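# Place a blue sponge flat on the shelf's top tier

## Task

Put a blue sponge so it rests flat on the upper level of the shelf. The shelf must not be moved, any other sponges on it must stay flat and not touch one another, and at the end neither gripper may be in contact with any sponge.

## Robot and tools

ROBOT. Two arms, left_arm and right_arm, each with a parallel two-finger gripper. The fingers extend along the gripper's +z axis and close along its y axis. end_effector_position marks the spot between the finger pads, roughly 1 cm short of the tips. Calibrated bases in the scene frame: left_arm at (+0.028, +0.365, +0.044) m, right_arm at (+0.028, -0.352, +0.027) m, both almost unrotated with +z up.

FRAMES. Scene frame: origin at table-top height halfway between the nominal bases, +x away from the robot over the table, +z up, left_arm toward +y (image left and right do not follow arm names). Fixed cameras and the table use the scene frame. Every hand pose, velocity, target and wrist-camera pose an arm reports is in that arm's own base frame, and its offsets run along those base axes, with rotations turning about the Hand target's position. Reported positions may be off by a few centimetres, more at long reach.

execute_actions(actions, cameras). actions is a list of actions; each action is a table of 1 to 15 rows, one row per 1/30 s step; if fewer than 15 rows, the last row repeats to fill 15 steps. Every row has 14 numbers, each in [-1, 1], covering both arms even if one is idle: left dx, dy, dz, rx, ry, rz, opening, then right dx, dy, dz, rx, ry, rz, opening. dx to rz are offsets, not poses: they are measured from that arm's Hand target as it was when the action began, so rows within one action do not stack, but each new action or call starts from the updated Hand target, so repeating an offset keeps moving. Scale: 1.0 equals 0.6 m or 180 degrees; rx, ry, rz form a single rotation vector. A translation longer than 1.0 gets shortened along its direction. opening is absolute: +1 fully open (0.094 m), -1 shut. Six zeros re-request the current Hand target; always write the opening you want, since 0 is a half-open command. An empty actions list just reports state. cameras picks which images come back (omitted/null/["all"] = all, [] = none; a wrong name voids the call).

move(target, speed, blend, opening_speed, blocking, cameras). target is one 14-number row laid out as above, or a list of up to 15 such rows; every row is an offset from the Hand targets at the move's start, never from the previous row. Paths are straight, do not avoid obstacles or the other arm, finish together, take at least 0.5 s and are cut off at 10 s. speed: m/s per arm path, 0.002 to 2.9, default 0.25 (turn rate up to twice that in rad/s); one value or one per target. blend: metres of corner rounding per list point, default 0. opening_speed: rate of finger change per second on the -1..+1 scale, at least 0.2; use a low value to squeeze soft sponges gently. blocking=false returns after about 0.5 s while the motion continues. The result adds a move: line: done (within 10 mm and 2 degrees, at rest), off_target, moving, held or fault; limits=paced means the commanded pose was clipped, limits=held means a check withheld steps. Done or off_target says nothing about contact.

wait(seconds): 0 to 10, arms hold their commands; a running move keeps going. stop(): brakes a running move, needing some distance. zoom_image(camera, region): camera is cam_head_left, cam_head_right, cam_left_wrist or cam_right_wrist; region [x0, y0, x1, y1] in pixels from the top-left, no bigger than 504 by 504, on that camera's latest image. read_manual(section="licences") only returns licence text. finished_scene(scene) ends the scene irreversibly; scene is its number, 1 to 3.

CAMERAS. All four images are 896x504, in the order cam_head_left, cam_head_right, cam_left_wrist, cam_right_wrist.

RESULTS. end_effector_position (m) and end_effector_quat_wxyz per arm in its base frame. Hand target: the last commanded pose after clipping; later offsets count from it. The gripper often rests a centimetre or so away from it due to friction or weight, which is not a sign of contact; the next command, even all zeros, retries, and you can send the remaining gap as an offset. Orientation commands are limited to within 40 degrees of the measured orientation each step. Tool commands shows present gripper commands. grip_measured is finger opening on the command scale (may read up to about 2.7 mm wide when empty); the last Joint positions value is the opening in metres. Joint velocities may say "within noise". Joint torques follow joint order, include gravity, positive toward larger joint angle; joints 1 to 3 wrap at ±28 N m. Motor temperatures: a MOTOR HOT line at 75 °C, an over-temperature fault at 90 °C folds that arm and disables it, and at 100 °C it drops. Holding loads, stretching out or pushing into unreachable poses heats motors. Action results also list end_effector_position at sampled steps.

CAUTIONS. Never let objects fall or end up off the table, drop them, release them while moving, slam or push hard; faster motion hits harder and a target far past the contact presses harder. To stop pressing, command the target back beyond where the gripper sits. Keep the arms from striking each other and never close one gripper on the other's fingers. Avoid paths passing near an arm's own base or with the wrist near its first joint axis, which can flip shoulder posture. To release, command an opening well above grip_measured.

Each tool is called after ">>>" by a JSON object that holds its "op" and its "data".

## Session

>>> {"op": "execute_actions", "data": {"actions": []}}

Scene clock: 0.00 s.
left_arm: end_effector_position=(+0.3102, -0.1452, +0.3743) grip_measured=+1.000 end_effector_quat_wxyz=(+0.489, +0.133, +0.768, -0.392) | right_arm: end_effector_position=(+0.3785, +0.1166, +0.4235) grip_measured=+1.000 end_effector_quat_wxyz=(+0.661, -0.108, +0.741, -0.040)
Joint positions: left_arm=[-0.08 1.058 1.159 -0.397 0.745 -0.301 0.094] | right_arm=[0.462 1.188 1.318 -0.262 0.375 -0.157 0.094]
Joint velocities: within noise
Joint torques (N m): no reading
Motor temperatures (°C): left_arm=[26 28 31 25 24 27 28] | right_arm=[28 32 27 27 27 28 28]
Heat: left arm: 31 °C; right arm: 32 °C.
Hand target: left_arm +0.3047, -0.1459, +0.3923; +0.510, +0.148, +0.752, -0.391 | right_arm +0.3731, +0.1127, +0.4403; +0.677, -0.096, +0.729, -0.035
Tool commands: left_gripper/opening=+1.0 right_gripper/opening=+1.0

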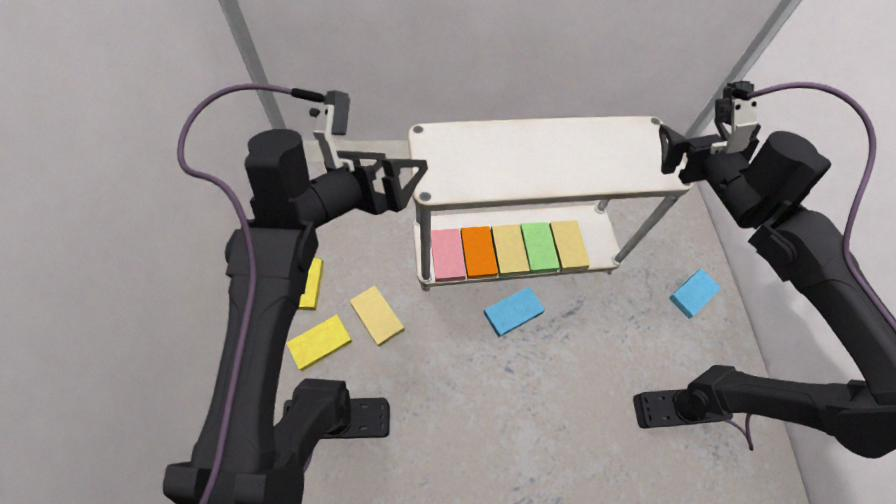

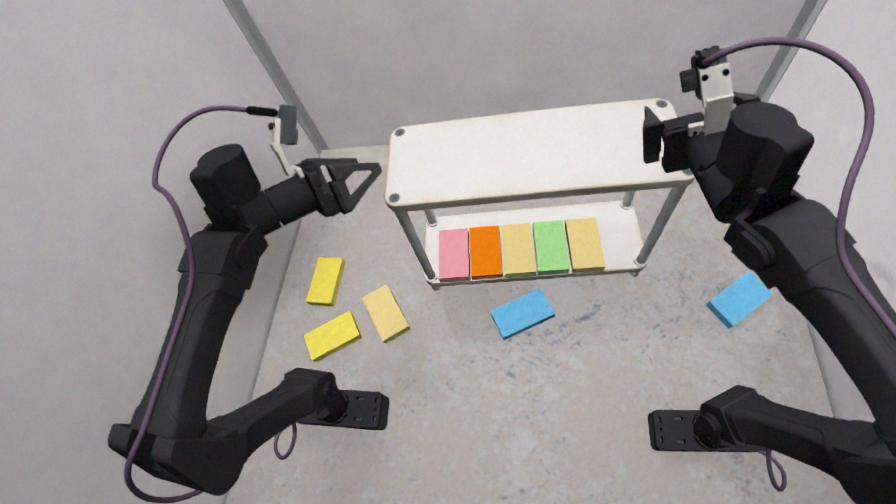

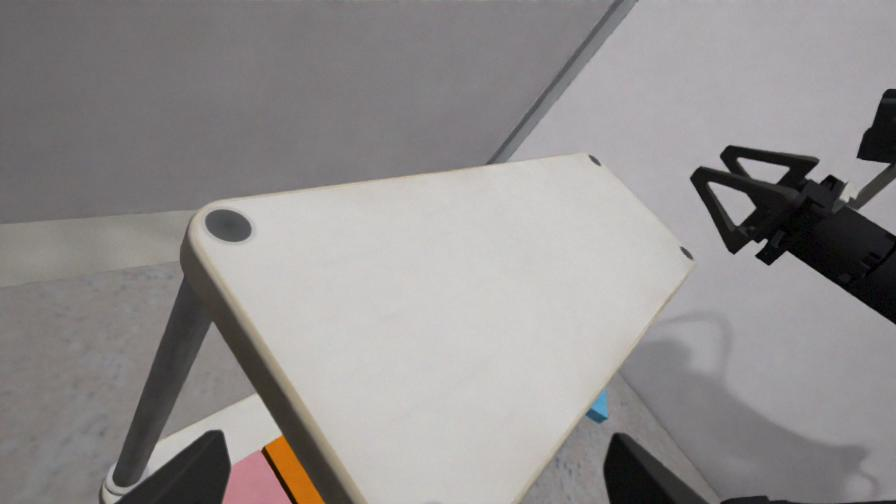

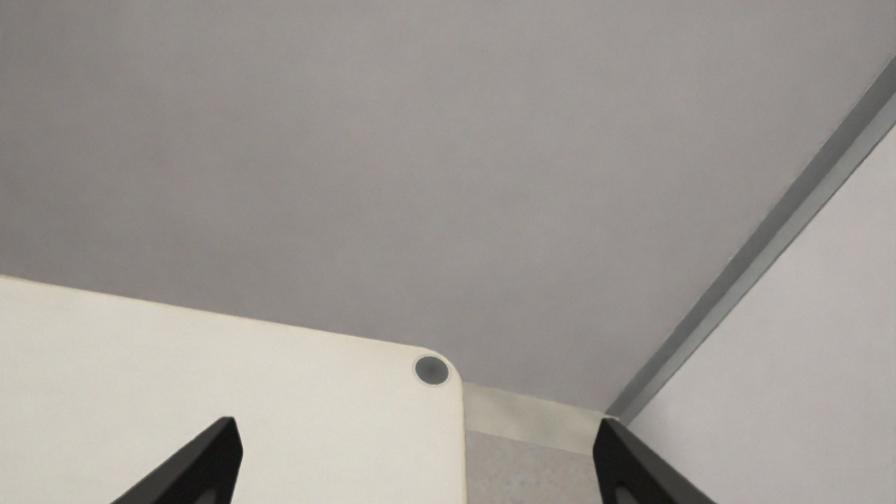

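>>> {"op": "zoom_image", "data": {"camera": "cam_head_left", "region": [270, 100, 774, 440]}}

>>> {"op": "zoom_image", "data": {"camera": "cam_head_right", "region": [290, 80, 794, 440]}}

Scaled by 1.000.

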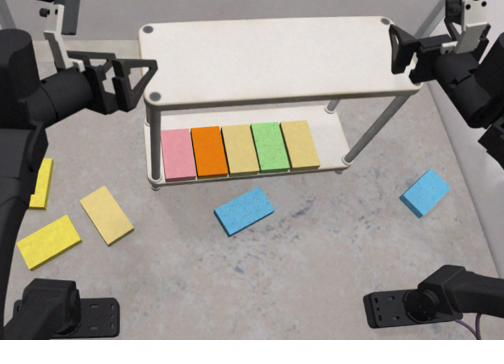

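Scaled by 1.000.

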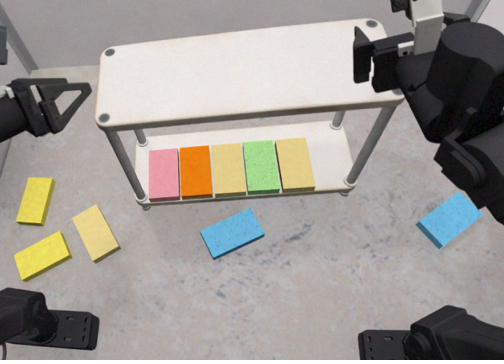

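>>> {"op": "zoom_image", "data": {"camera": "cam_head_left", "region": [400, 180, 640, 350]}}

>>> {"op": "zoom_image", "data": {"camera": "cam_head_right", "region": [400, 180, 640, 350]}}

>>> {"op": "zoom_image", "data": {"camera": "cam_head_right", "region": [640, 240, 800, 350]}}

Scaled by 2.100 (camera's finer frame: 1280x720).

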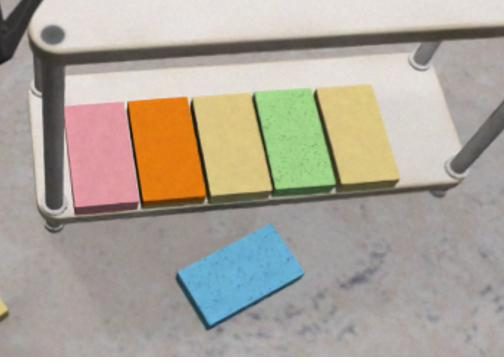

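Scaled by 2.100 (camera's finer frame: 1280x720).

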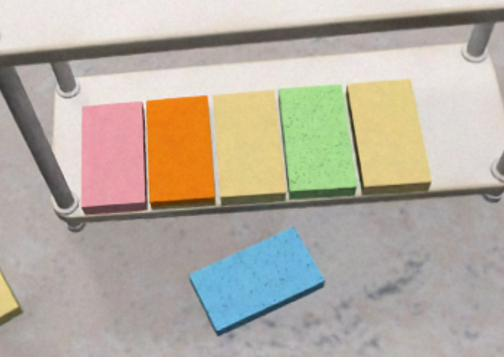

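Scaled by 3.150 (camera's finer frame: 1280x720).

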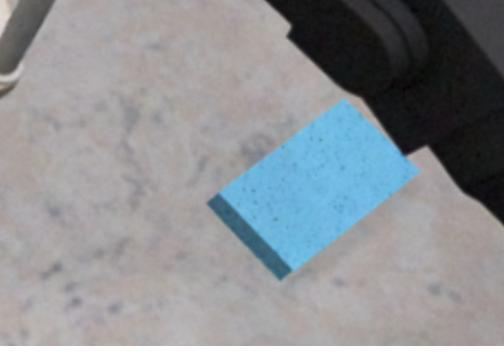

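>>> {"op": "move", "data": {"target": [[-0.1745, -0.1568, -0.0872, 0.15, 0.03, -0.073, 1.0, 0, 0, 0, 0, 0, 0, 1.0], [-0.2328, -0.2335, -0.3705, 0.295, 0.0588, -0.145, 1.0, 0, 0, 0, 0, 0, 0, 1.0]], "speed": 0.2, "blend": 0.03}}

Scene clock: 18.93 s.
left_arm: end_effector_position=(+0.1613, -0.2828, +0.1672) grip_measured=+1.000 end_effector_quat_wxyz=(+0.207, +0.481, +0.842, -0.129) | right_arm: end_effector_position=(+0.3785, +0.1166, +0.4235) grip_measured=+1.000 end_effector_quat_wxyz=(+0.661, -0.108, +0.741, -0.040)
Joint positions: left_arm=[-1.048 1.326 1.131 -0.883 0.013 -0.014 0.094] | right_arm=[0.462 1.188 1.318 -0.262 0.375 -0.157 0.094]
Joint torques (N m): left_arm=[-0.36 -3.56 4.71 1.31 -0.11 0.04] | right_arm=[-0.09 -4.51 6.74 2.2 -0.01 0.01]
Motor temperatures (°C): left_arm=[26 28 34 28 24 27 28] | right_arm=[28 33 28 33 27 28 28]
Heat: left arm: 34 °C; right arm: 33 °C.
Hand target: left_arm +0.1650, -0.2860, +0.1700; +0.225, +0.483, +0.836, -0.130 | right_arm +0.3731, +0.1127, +0.4403; +0.677, -0.096, +0.729, -0.035
Off the commanded pose: left_arm 0.006 m, 2 deg | right_arm 0.018 m, 3 deg.
move: off_target (right_arm)

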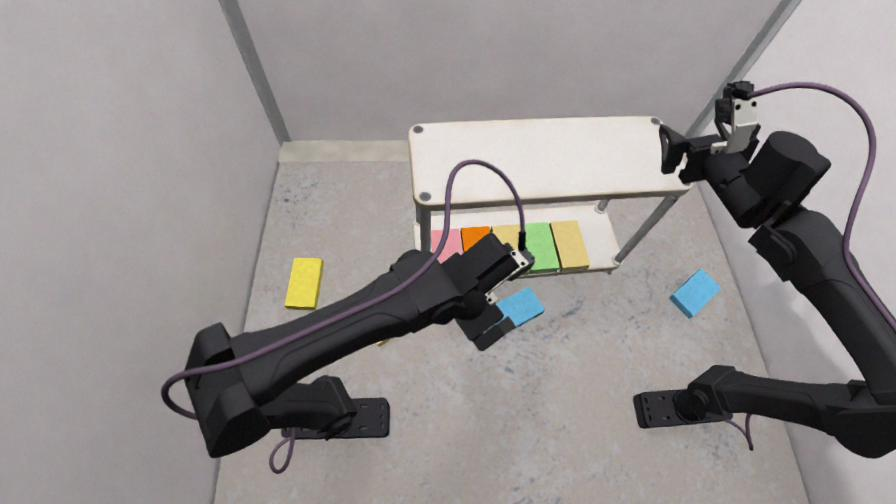

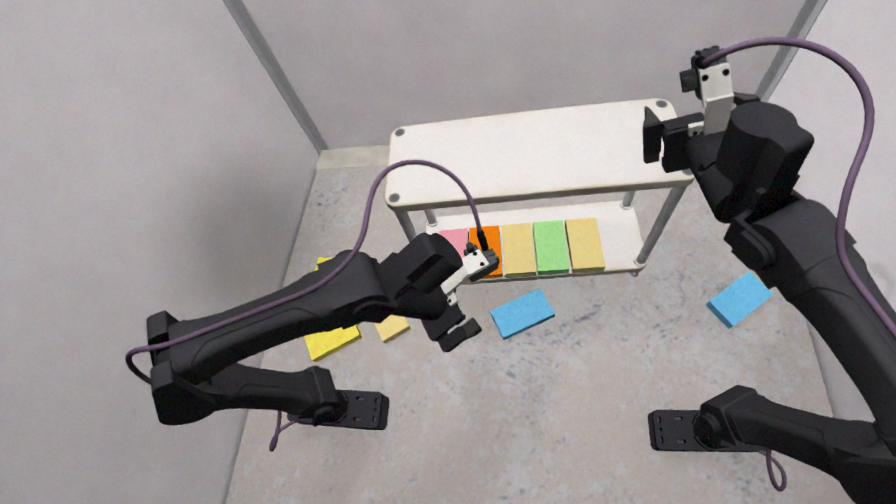

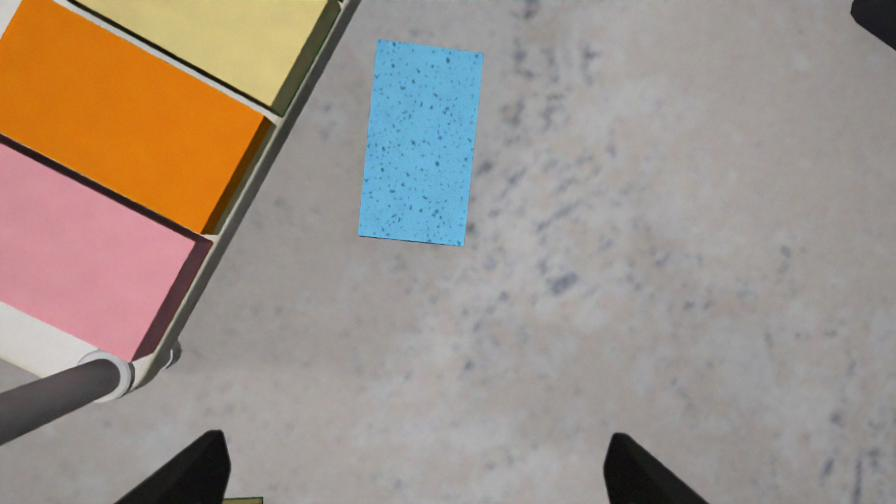

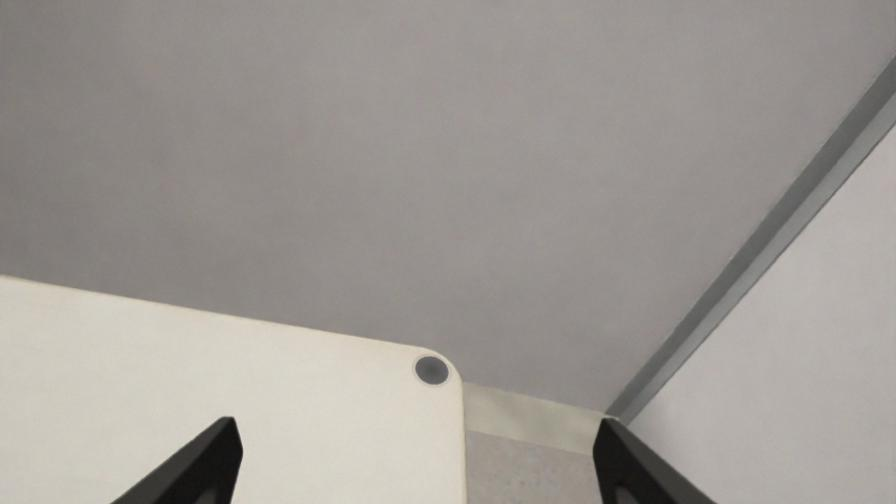

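>>> {"op": "move", "data": {"target": [0.0522, -0.0590, -0.2088, -0.0730, -0.0388, -0.0211, 1.0, 0, 0, 0, 0, 0, 0, 1.0], "speed": 0.15}}

Scene clock: 24.23 s.
left_arm: end_effector_position=(+0.1920, -0.3173, +0.0400) grip_measured=+1.000 end_effector_quat_wxyz=(+0.307, +0.491, +0.793, -0.189) | right_arm: end_effector_position=(+0.3785, +0.1166, +0.4235) grip_measured=+1.000 end_effector_quat_wxyz=(+0.661, -0.108, +0.741, -0.040)
Joint positions: left_arm=[-0.993 1.526 0.608 0.08 0.076 0.085 0.094] | right_arm=[0.462 1.188 1.318 -0.262 0.375 -0.157 0.094]
Joint torques (N m): left_arm=[0.57 -3.84 3.64 1.86 0.14 0.02] | right_arm=[-0.09 -4.51 6.74 2.2 -0.01 0.02]
Heat: left arm: 33 °C; right arm: 34 °C.
Hand target: left_arm +0.1963, -0.3214, +0.0447; +0.325, +0.488, +0.784, -0.202 | right_arm +0.3731, +0.1127, +0.4403; +0.677, -0.096, +0.729, -0.035
Off the commanded pose: left_arm 0.008 m, 3 deg | right_arm 0.018 m, 3 deg.
move: off_target (left_arm, right_arm)

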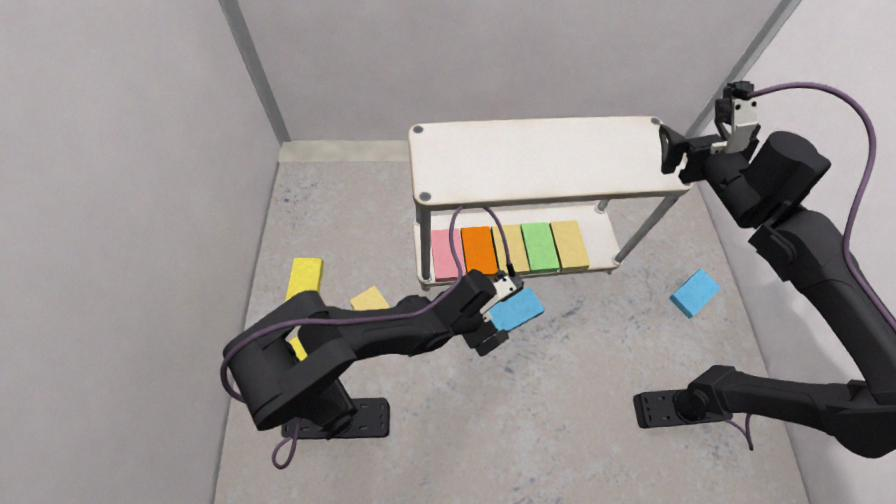

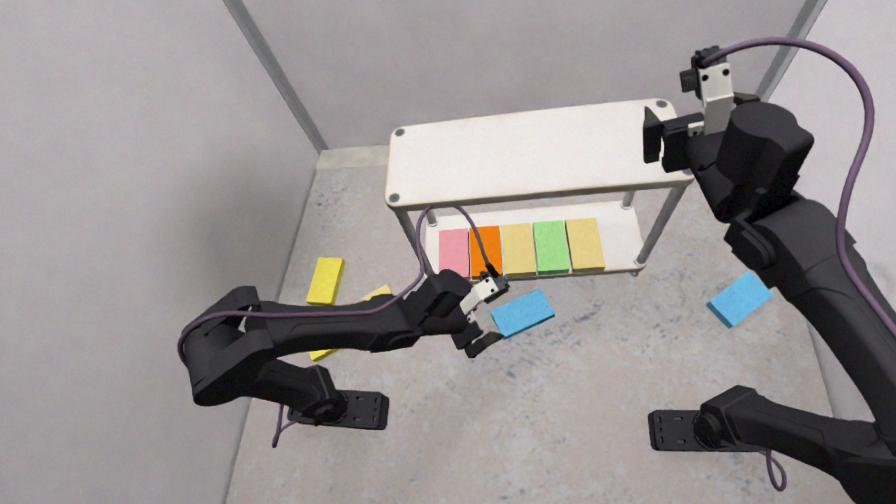

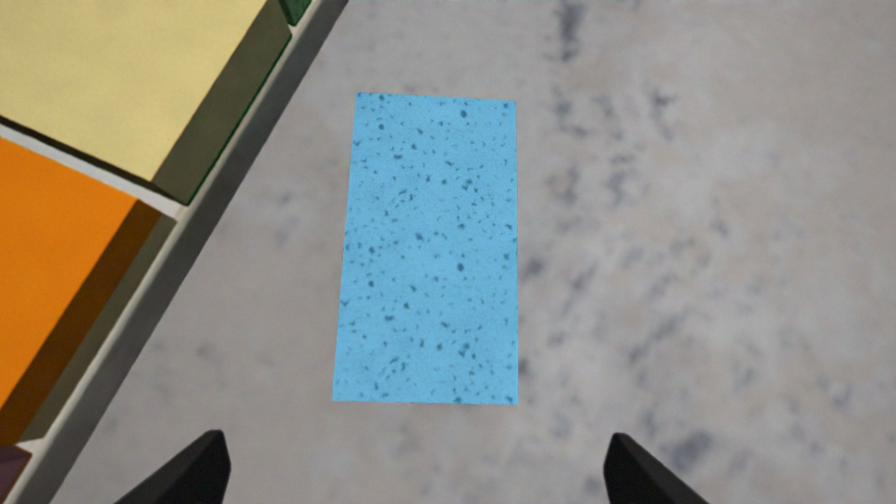

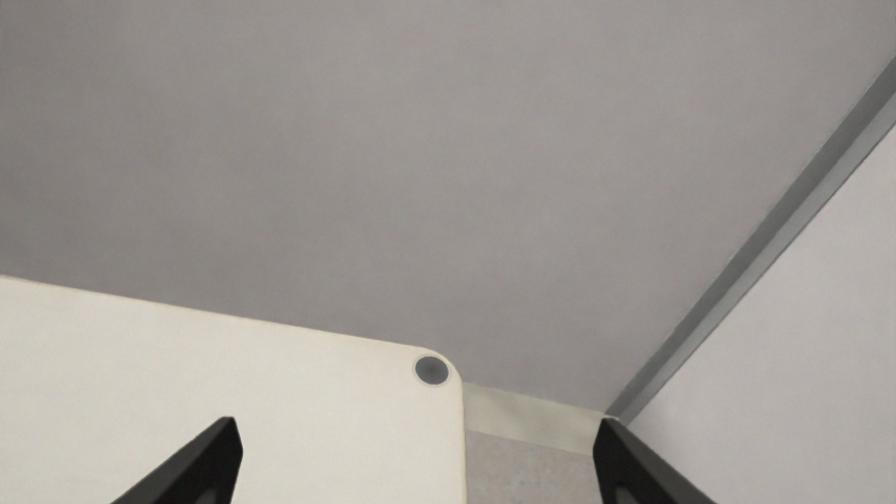

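>>> {"op": "move", "data": {"target": [0.0478, -0.0915, -0.0933, -0.0125, -0.0061, -0.0028, 1.0, 0, 0, 0, 0, 0, 0, 1.0], "speed": 0.1}}

Scene clock: 30.30 s.
left_arm: end_effector_position=(+0.2149, -0.3535, -0.0293) grip_measured=+1.000 end_effector_quat_wxyz=(+0.309, +0.491, +0.792, -0.191) | right_arm: end_effector_position=(+0.3785, +0.1166, +0.4235) grip_measured=+1.000 end_effector_quat_wxyz=(+0.661, -0.108, +0.741, -0.040)
Joint positions: left_arm=[-0.993 1.922 0.679 0.412 0.079 0.085 0.094] | right_arm=[0.462 1.188 1.318 -0.262 0.375 -0.157 0.094]
Joint torques (N m): left_arm=[-0.36 -5.35 6.53 1.78 0.13 -0.06] | right_arm=[-0.09 -4.51 6.75 2.2 -0.01 0.01]
Heat: left arm: 33 °C; right arm: 35 °C.
Hand target: left_arm +0.2250, -0.3763, -0.0112; +0.341, +0.487, +0.775, -0.214 | right_arm +0.3731, +0.1127, +0.4403; +0.677, -0.096, +0.729, -0.035
Off the commanded pose: left_arm 0.031 m, 5 deg | right_arm 0.018 m, 3 deg.
move: off_target (left_arm, right_arm)

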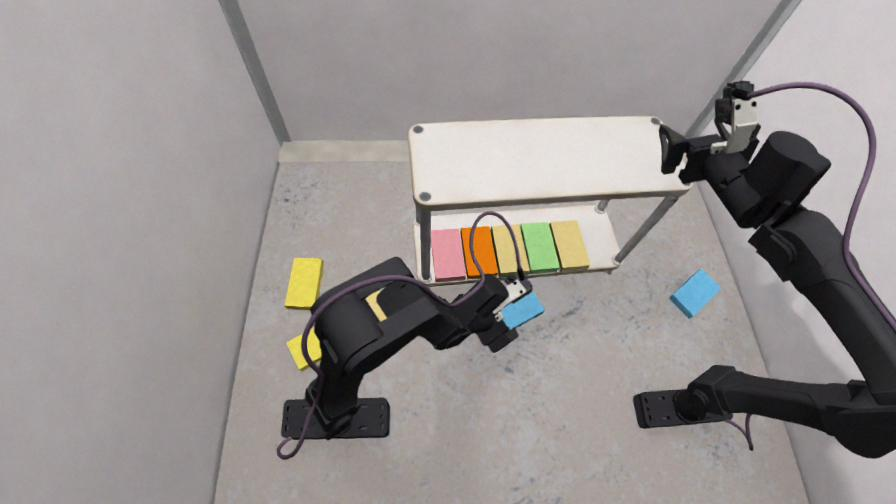

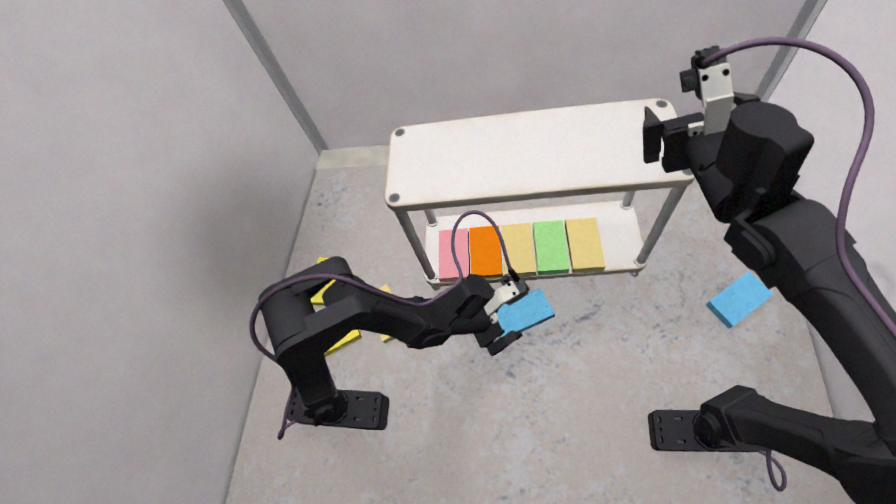

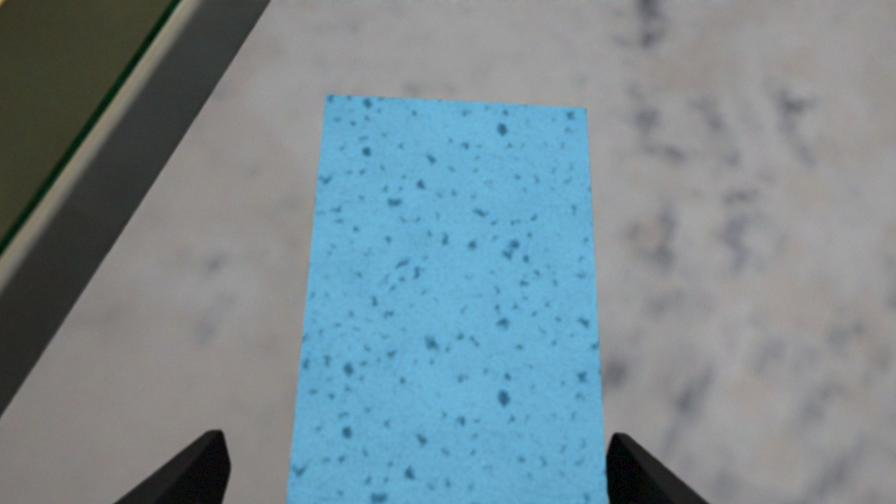

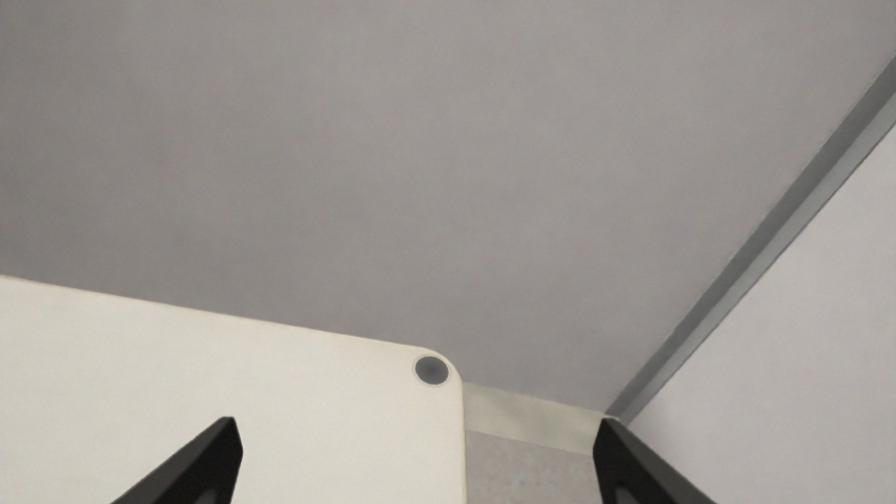

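>>> {"op": "move", "data": {"target": [0.0097, -0.0312, 0.0072, 0, 0, -0.002, 1.0, 0, 0, 0, 0, 0, 0, 1.0], "speed": 0.06, "cameras": ["cam_head_left", "cam_left_wrist"]}}

Scene clock: 33.03 s.
left_arm: end_effector_position=(+0.2282, -0.3776, -0.0194) grip_measured=+1.000 end_effector_quat_wxyz=(+0.327, +0.489, +0.784, -0.201) | right_arm: end_effector_position=(+0.3785, +0.1166, +0.4235) grip_measured=+1.000 end_effector_quat_wxyz=(+0.661, -0.108, +0.741, -0.040)
Joint positions: left_arm=[-0.998 1.963 0.765 0.412 0.079 0.085 0.094] | right_arm=[0.462 1.188 1.318 -0.262 0.375 -0.157 0.094]
Joint torques (N m): left_arm=[-0.43 -6.16 6.91 1.39 0.07 -0.07] | right_arm=[-0.1 -4.51 6.74 2.2 -0.01 0.01]
Heat: left arm: 33 °C; right arm: 35 °C.
Hand target: left_arm +0.2308, -0.3950, -0.0069; +0.340, +0.490, +0.773, -0.216 | right_arm +0.3731, +0.1127, +0.4403; +0.677, -0.096, +0.729, -0.035
Off the commanded pose: left_arm 0.022 m, 3 deg | right_arm 0.018 m, 3 deg.
move: off_target (left_arm, right_arm)

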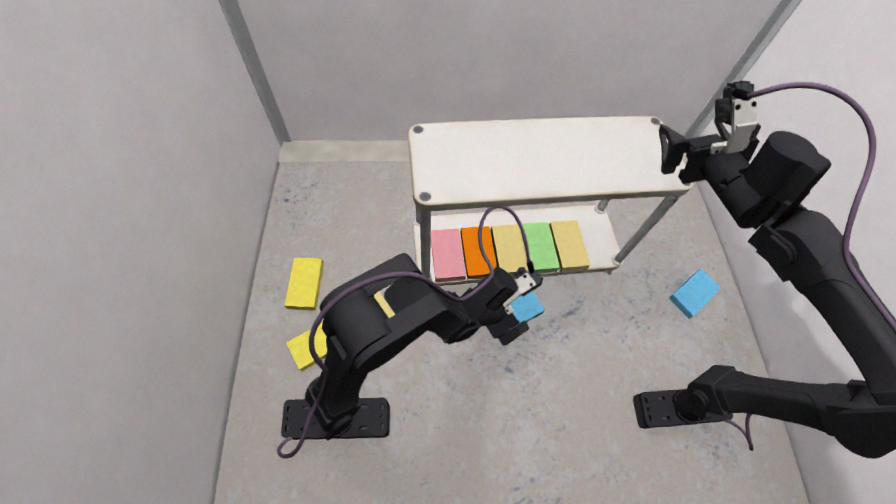

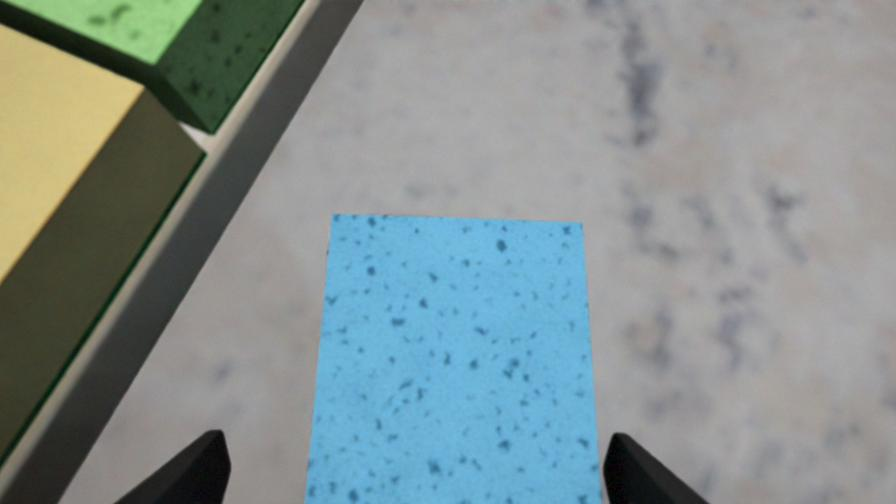

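>>> {"op": "move", "data": {"target": [-0.0345, 0.0343, -0.0282, 0, 0, 0, 1.0, 0, 0, 0, 0, 0, 0, 1.0], "speed": 0.06, "cameras": ["cam_head_right", "cam_left_wrist"]}}

Scene clock: 37.23 s.
left_arm: end_effector_position=(+0.2134, -0.3688, -0.0288) grip_measured=+1.000 end_effector_quat_wxyz=(+0.327, +0.491, +0.781, -0.206) | right_arm: end_effector_position=(+0.3785, +0.1166, +0.4235) grip_measured=+1.000 end_effector_quat_wxyz=(+0.661, -0.108, +0.741, -0.040)
Joint positions: left_arm=[-1.018 1.963 0.688 0.495 0.074 0.073 0.094] | right_arm=[0.462 1.188 1.318 -0.262 0.375 -0.157 0.094]
Joint torques (N m): left_arm=[-0.51 -6.26 2.51 1.79 -0.04 -0.08] | right_arm=[-0.12 -4.51 6.75 2.2 -0.01 0.01]
Heat: left arm: 33 °C; right arm: 36 °C.
Hand target: left_arm +0.2101, -0.3744, -0.0238; +0.340, +0.490, +0.773, -0.216 | right_arm +0.3731, +0.1127, +0.4403; +0.677, -0.096, +0.729, -0.035
Off the commanded pose: left_arm 0.008 m, 2 deg | right_arm 0.018 m, 3 deg.
move: off_target (right_arm)

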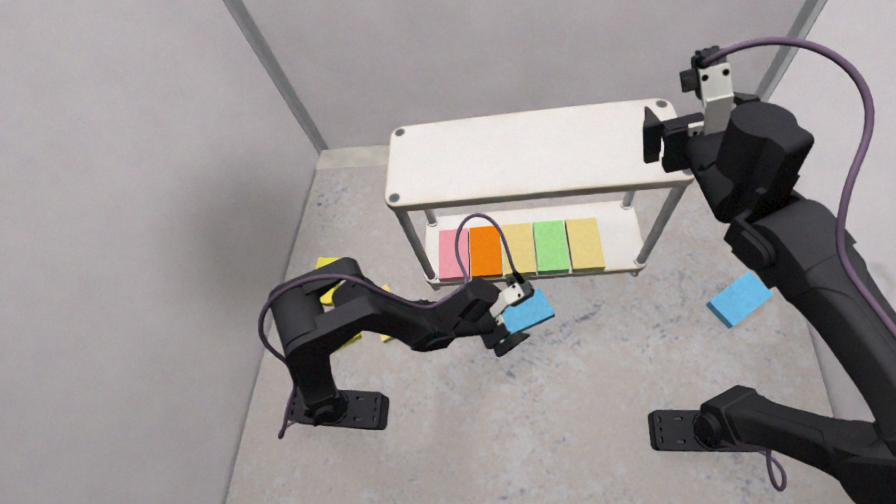

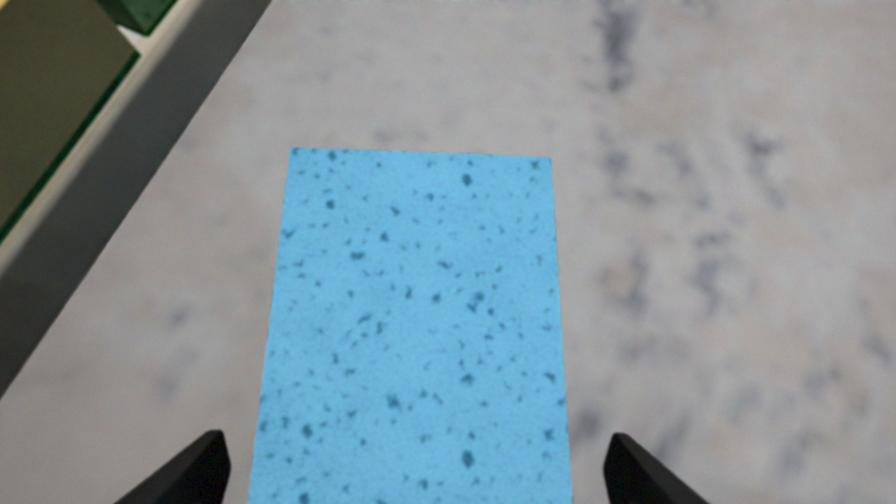

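>>> {"op": "move", "data": {"target": [0, 0, 0, 0, 0, 0, 0.40, 0, 0, 0, 0, 0, 0, 1.0], "opening_speed": 0.3, "cameras": ["cam_left_wrist"]}}

Scene clock: 41.77 s.
left_arm: end_effector_position=(+0.2134, -0.3688, -0.0288) grip_measured=+0.405 end_effector_quat_wxyz=(+0.327, +0.491, +0.781, -0.206) | right_arm: end_effector_position=(+0.3785, +0.1166, +0.4235) grip_measured=+1.000 end_effector_quat_wxyz=(+0.661, -0.108, +0.741, -0.040)
Joint positions: left_arm=[-1.018 1.963 0.688 0.495 0.074 0.073 0.066] | right_arm=[0.462 1.188 1.318 -0.262 0.375 -0.157 0.094]
Joint torques (N m): left_arm=[-0.54 -6.24 2.54 1.79 -0.04 -0.07] | right_arm=[-0.09 -4.49 6.75 2.2 -0.01 0.01]
Heat: left arm: 33 °C; right arm: 36 °C.
Hand target: left_arm +0.2101, -0.3744, -0.0238; +0.340, +0.490, +0.773, -0.216 | right_arm +0.3731, +0.1127, +0.4403; +0.677, -0.096, +0.729, -0.035
Off the commanded pose: left_arm 0.008 m, 2 deg | right_arm 0.018 m, 3 deg.
move: off_target (right_arm)

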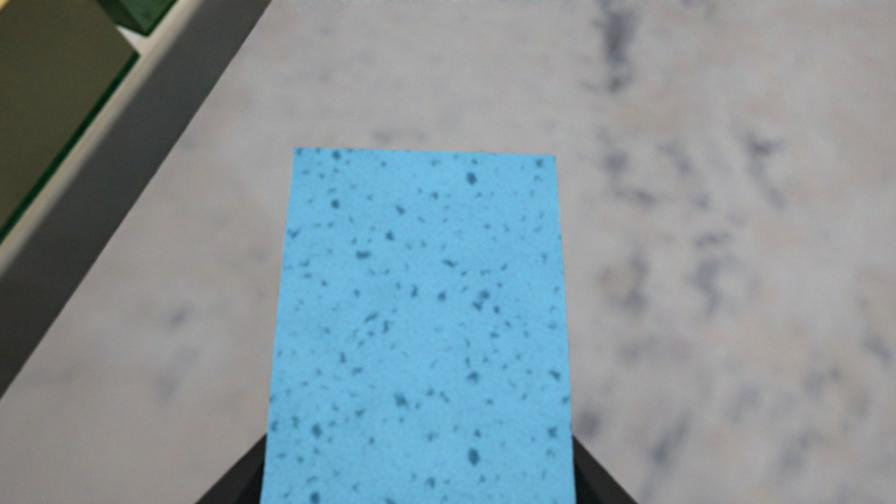

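>>> {"op": "move", "data": {"target": [0, 0, 0, 0, 0, 0, 0.25, 0, 0, 0, 0, 0, 0, 1.0], "opening_speed": 0.25, "cameras": ["cam_left_wrist"]}}

Scene clock: 43.00 s.
left_arm: end_effector_position=(+0.2135, -0.3690, -0.0286) grip_measured=+0.350 end_effector_quat_wxyz=(+0.328, +0.490, +0.781, -0.206) | right_arm: end_effector_position=(+0.3785, +0.1166, +0.4235) grip_measured=+1.000 end_effector_quat_wxyz=(+0.661, -0.108, +0.741, -0.040)
Joint positions: left_arm=[-1.018 1.963 0.688 0.496 0.074 0.073 0.063] | right_arm=[0.462 1.188 1.318 -0.262 0.375 -0.157 0.094]
Joint torques (N m): left_arm=[-0.49 -6.24 2.55 1.78 -0.05 -0.08] | right_arm=[-0.1 -4.51 6.75 2.2 -0.01 0.01]
Heat: left arm: 32 °C; right arm: 36 °C.
Hand target: left_arm +0.2101, -0.3744, -0.0238; +0.340, +0.490, +0.773, -0.216 | right_arm +0.3731, +0.1127, +0.4403; +0.677, -0.096, +0.729, -0.035
Off the commanded pose: left_arm 0.008 m, 2 deg | right_arm 0.018 m, 3 deg.
move: off_target (right_arm)

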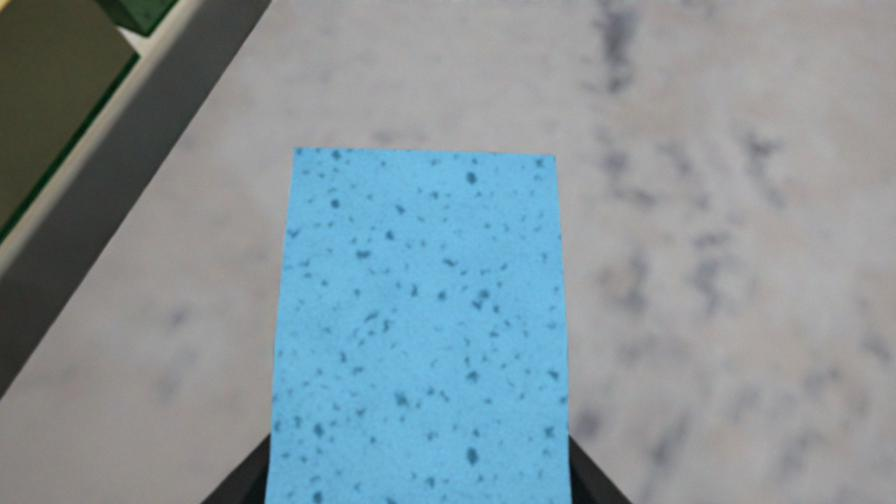

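>>> {"op": "move", "data": {"target": [-0.0168, 0.0323, 0.0897, 0, 0, 0, 0.25, 0, 0, 0, 0, 0, 0, 1.0], "speed": 0.08, "cameras": ["cam_head_right", "cam_left_wrist"]}}

Scene clock: 49.27 s.
left_arm: end_effector_position=(+0.2066, -0.3579, +0.0244) grip_measured=+0.349 end_effector_quat_wxyz=(+0.344, +0.488, +0.774, -0.213) | right_arm: end_effector_position=(+0.3785, +0.1166, +0.4235) grip_measured=+1.000 end_effector_quat_wxyz=(+0.661, -0.108, +0.741, -0.040)
Joint positions: left_arm=[-1.018 1.728 0.65 0.338 0.074 0.075 0.063] | right_arm=[0.462 1.188 1.318 -0.262 0.375 -0.157 0.094]
Joint torques (N m): left_arm=[-0.17 -7.75 3.51 1.14 -0.01 -0.05] | right_arm=[-0.09 -4.51 6.74 2.2 -0.01 0.01]
Heat: left arm: 32 °C; right arm: 37 °C.
Hand target: left_arm +0.2000, -0.3550, +0.0300; +0.340, +0.490, +0.773, -0.216 | right_arm +0.3731, +0.1127, +0.4403; +0.677, -0.096, +0.729, -0.035
Off the commanded pose: left_arm 0.009 m, 1 deg | right_arm 0.018 m, 3 deg.
move: off_target (right_arm)

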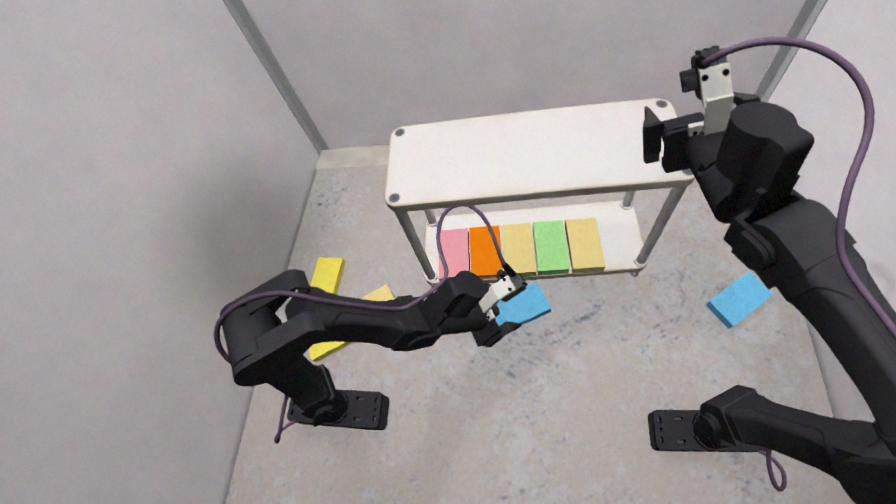

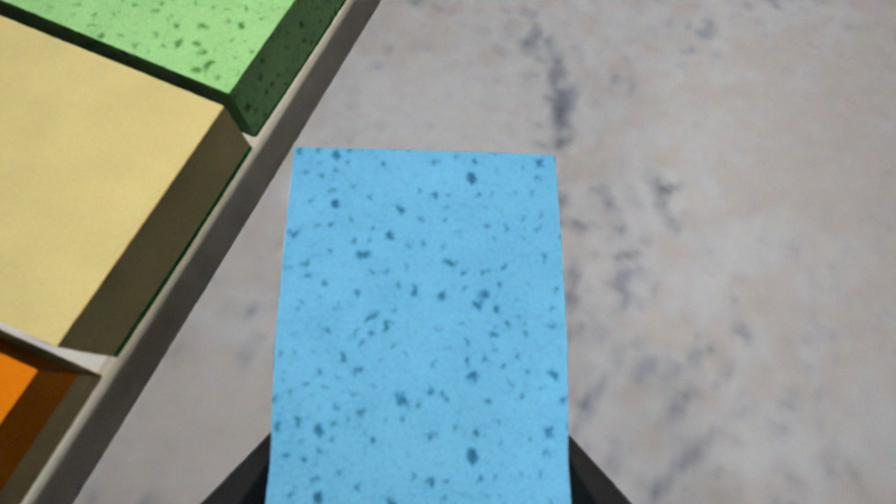

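>>> {"op": "move", "data": {"target": [[-0.0583, 0.10, 0.1667, 0, 0, 0, 0.25, 0, 0, 0, 0, 0, 0, 1.0], [-0.0583, 0.10, 0.6167, 0, 0, 0, 0.25, 0, 0, 0, 0, 0, 0, 1.0]], "speed": 0.18, "blend": 0.03}}

Scene clock: 52.77 s.
left_arm: end_effector_position=(+0.1708, -0.2999, +0.3859) grip_measured=+0.349 end_effector_quat_wxyz=(+0.332, +0.490, +0.779, -0.208) | right_arm: end_effector_position=(+0.3785, +0.1166, +0.4235) grip_measured=+1.000 end_effector_quat_wxyz=(+0.661, -0.108, +0.741, -0.040)
Joint positions: left_arm=[-1.018 1.448 1.989 -1.309 0.074 0.075 0.063] | right_arm=[0.462 1.188 1.318 -0.262 0.375 -0.157 0.094]
Joint torques (N m): left_arm=[0.21 -3.07 8.05 1.1 0.02 0.01] | right_arm=[-0.1 -4.51 6.75 2.2 -0.01 0.01]
Heat: left arm: 33 °C; right arm: 37 °C.
Hand target: left_arm +0.1650, -0.2950, +0.4000; +0.340, +0.490, +0.773, -0.216 | right_arm +0.3731, +0.1127, +0.4403; +0.677, -0.096, +0.729, -0.035
Off the commanded pose: left_arm 0.016 m, 1 deg | right_arm 0.018 m, 3 deg.
move: off_target (left_arm, right_arm)

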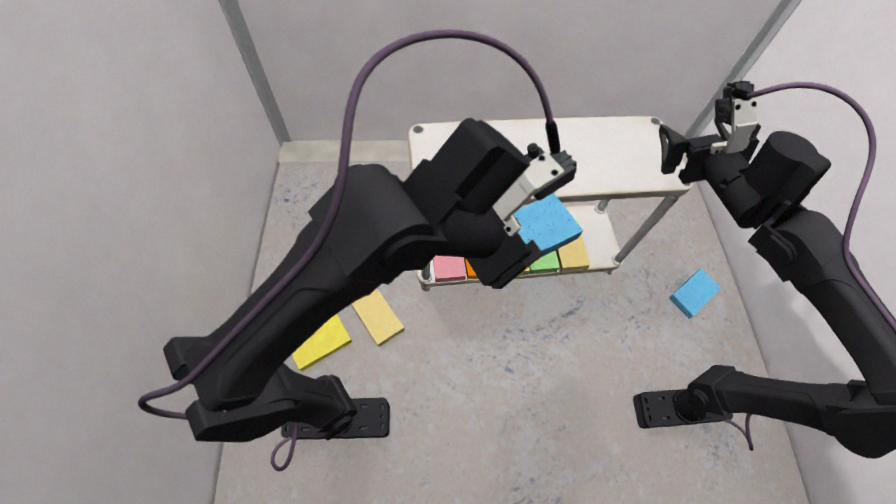

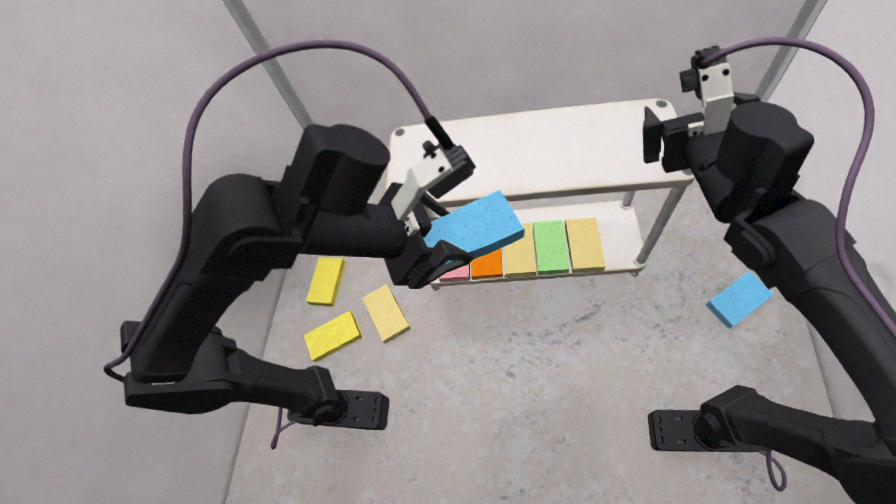

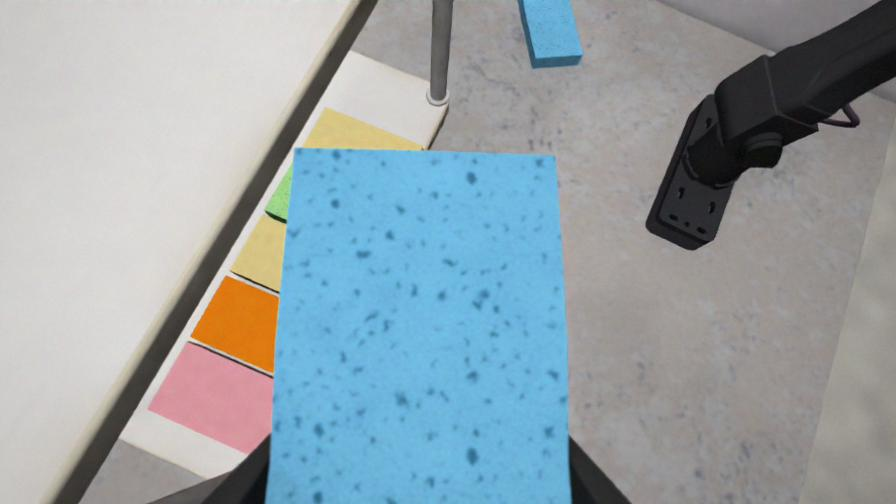

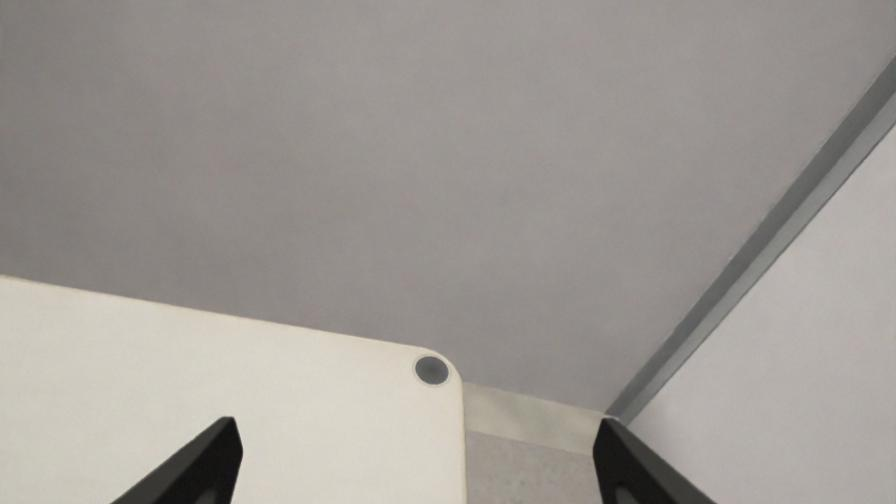

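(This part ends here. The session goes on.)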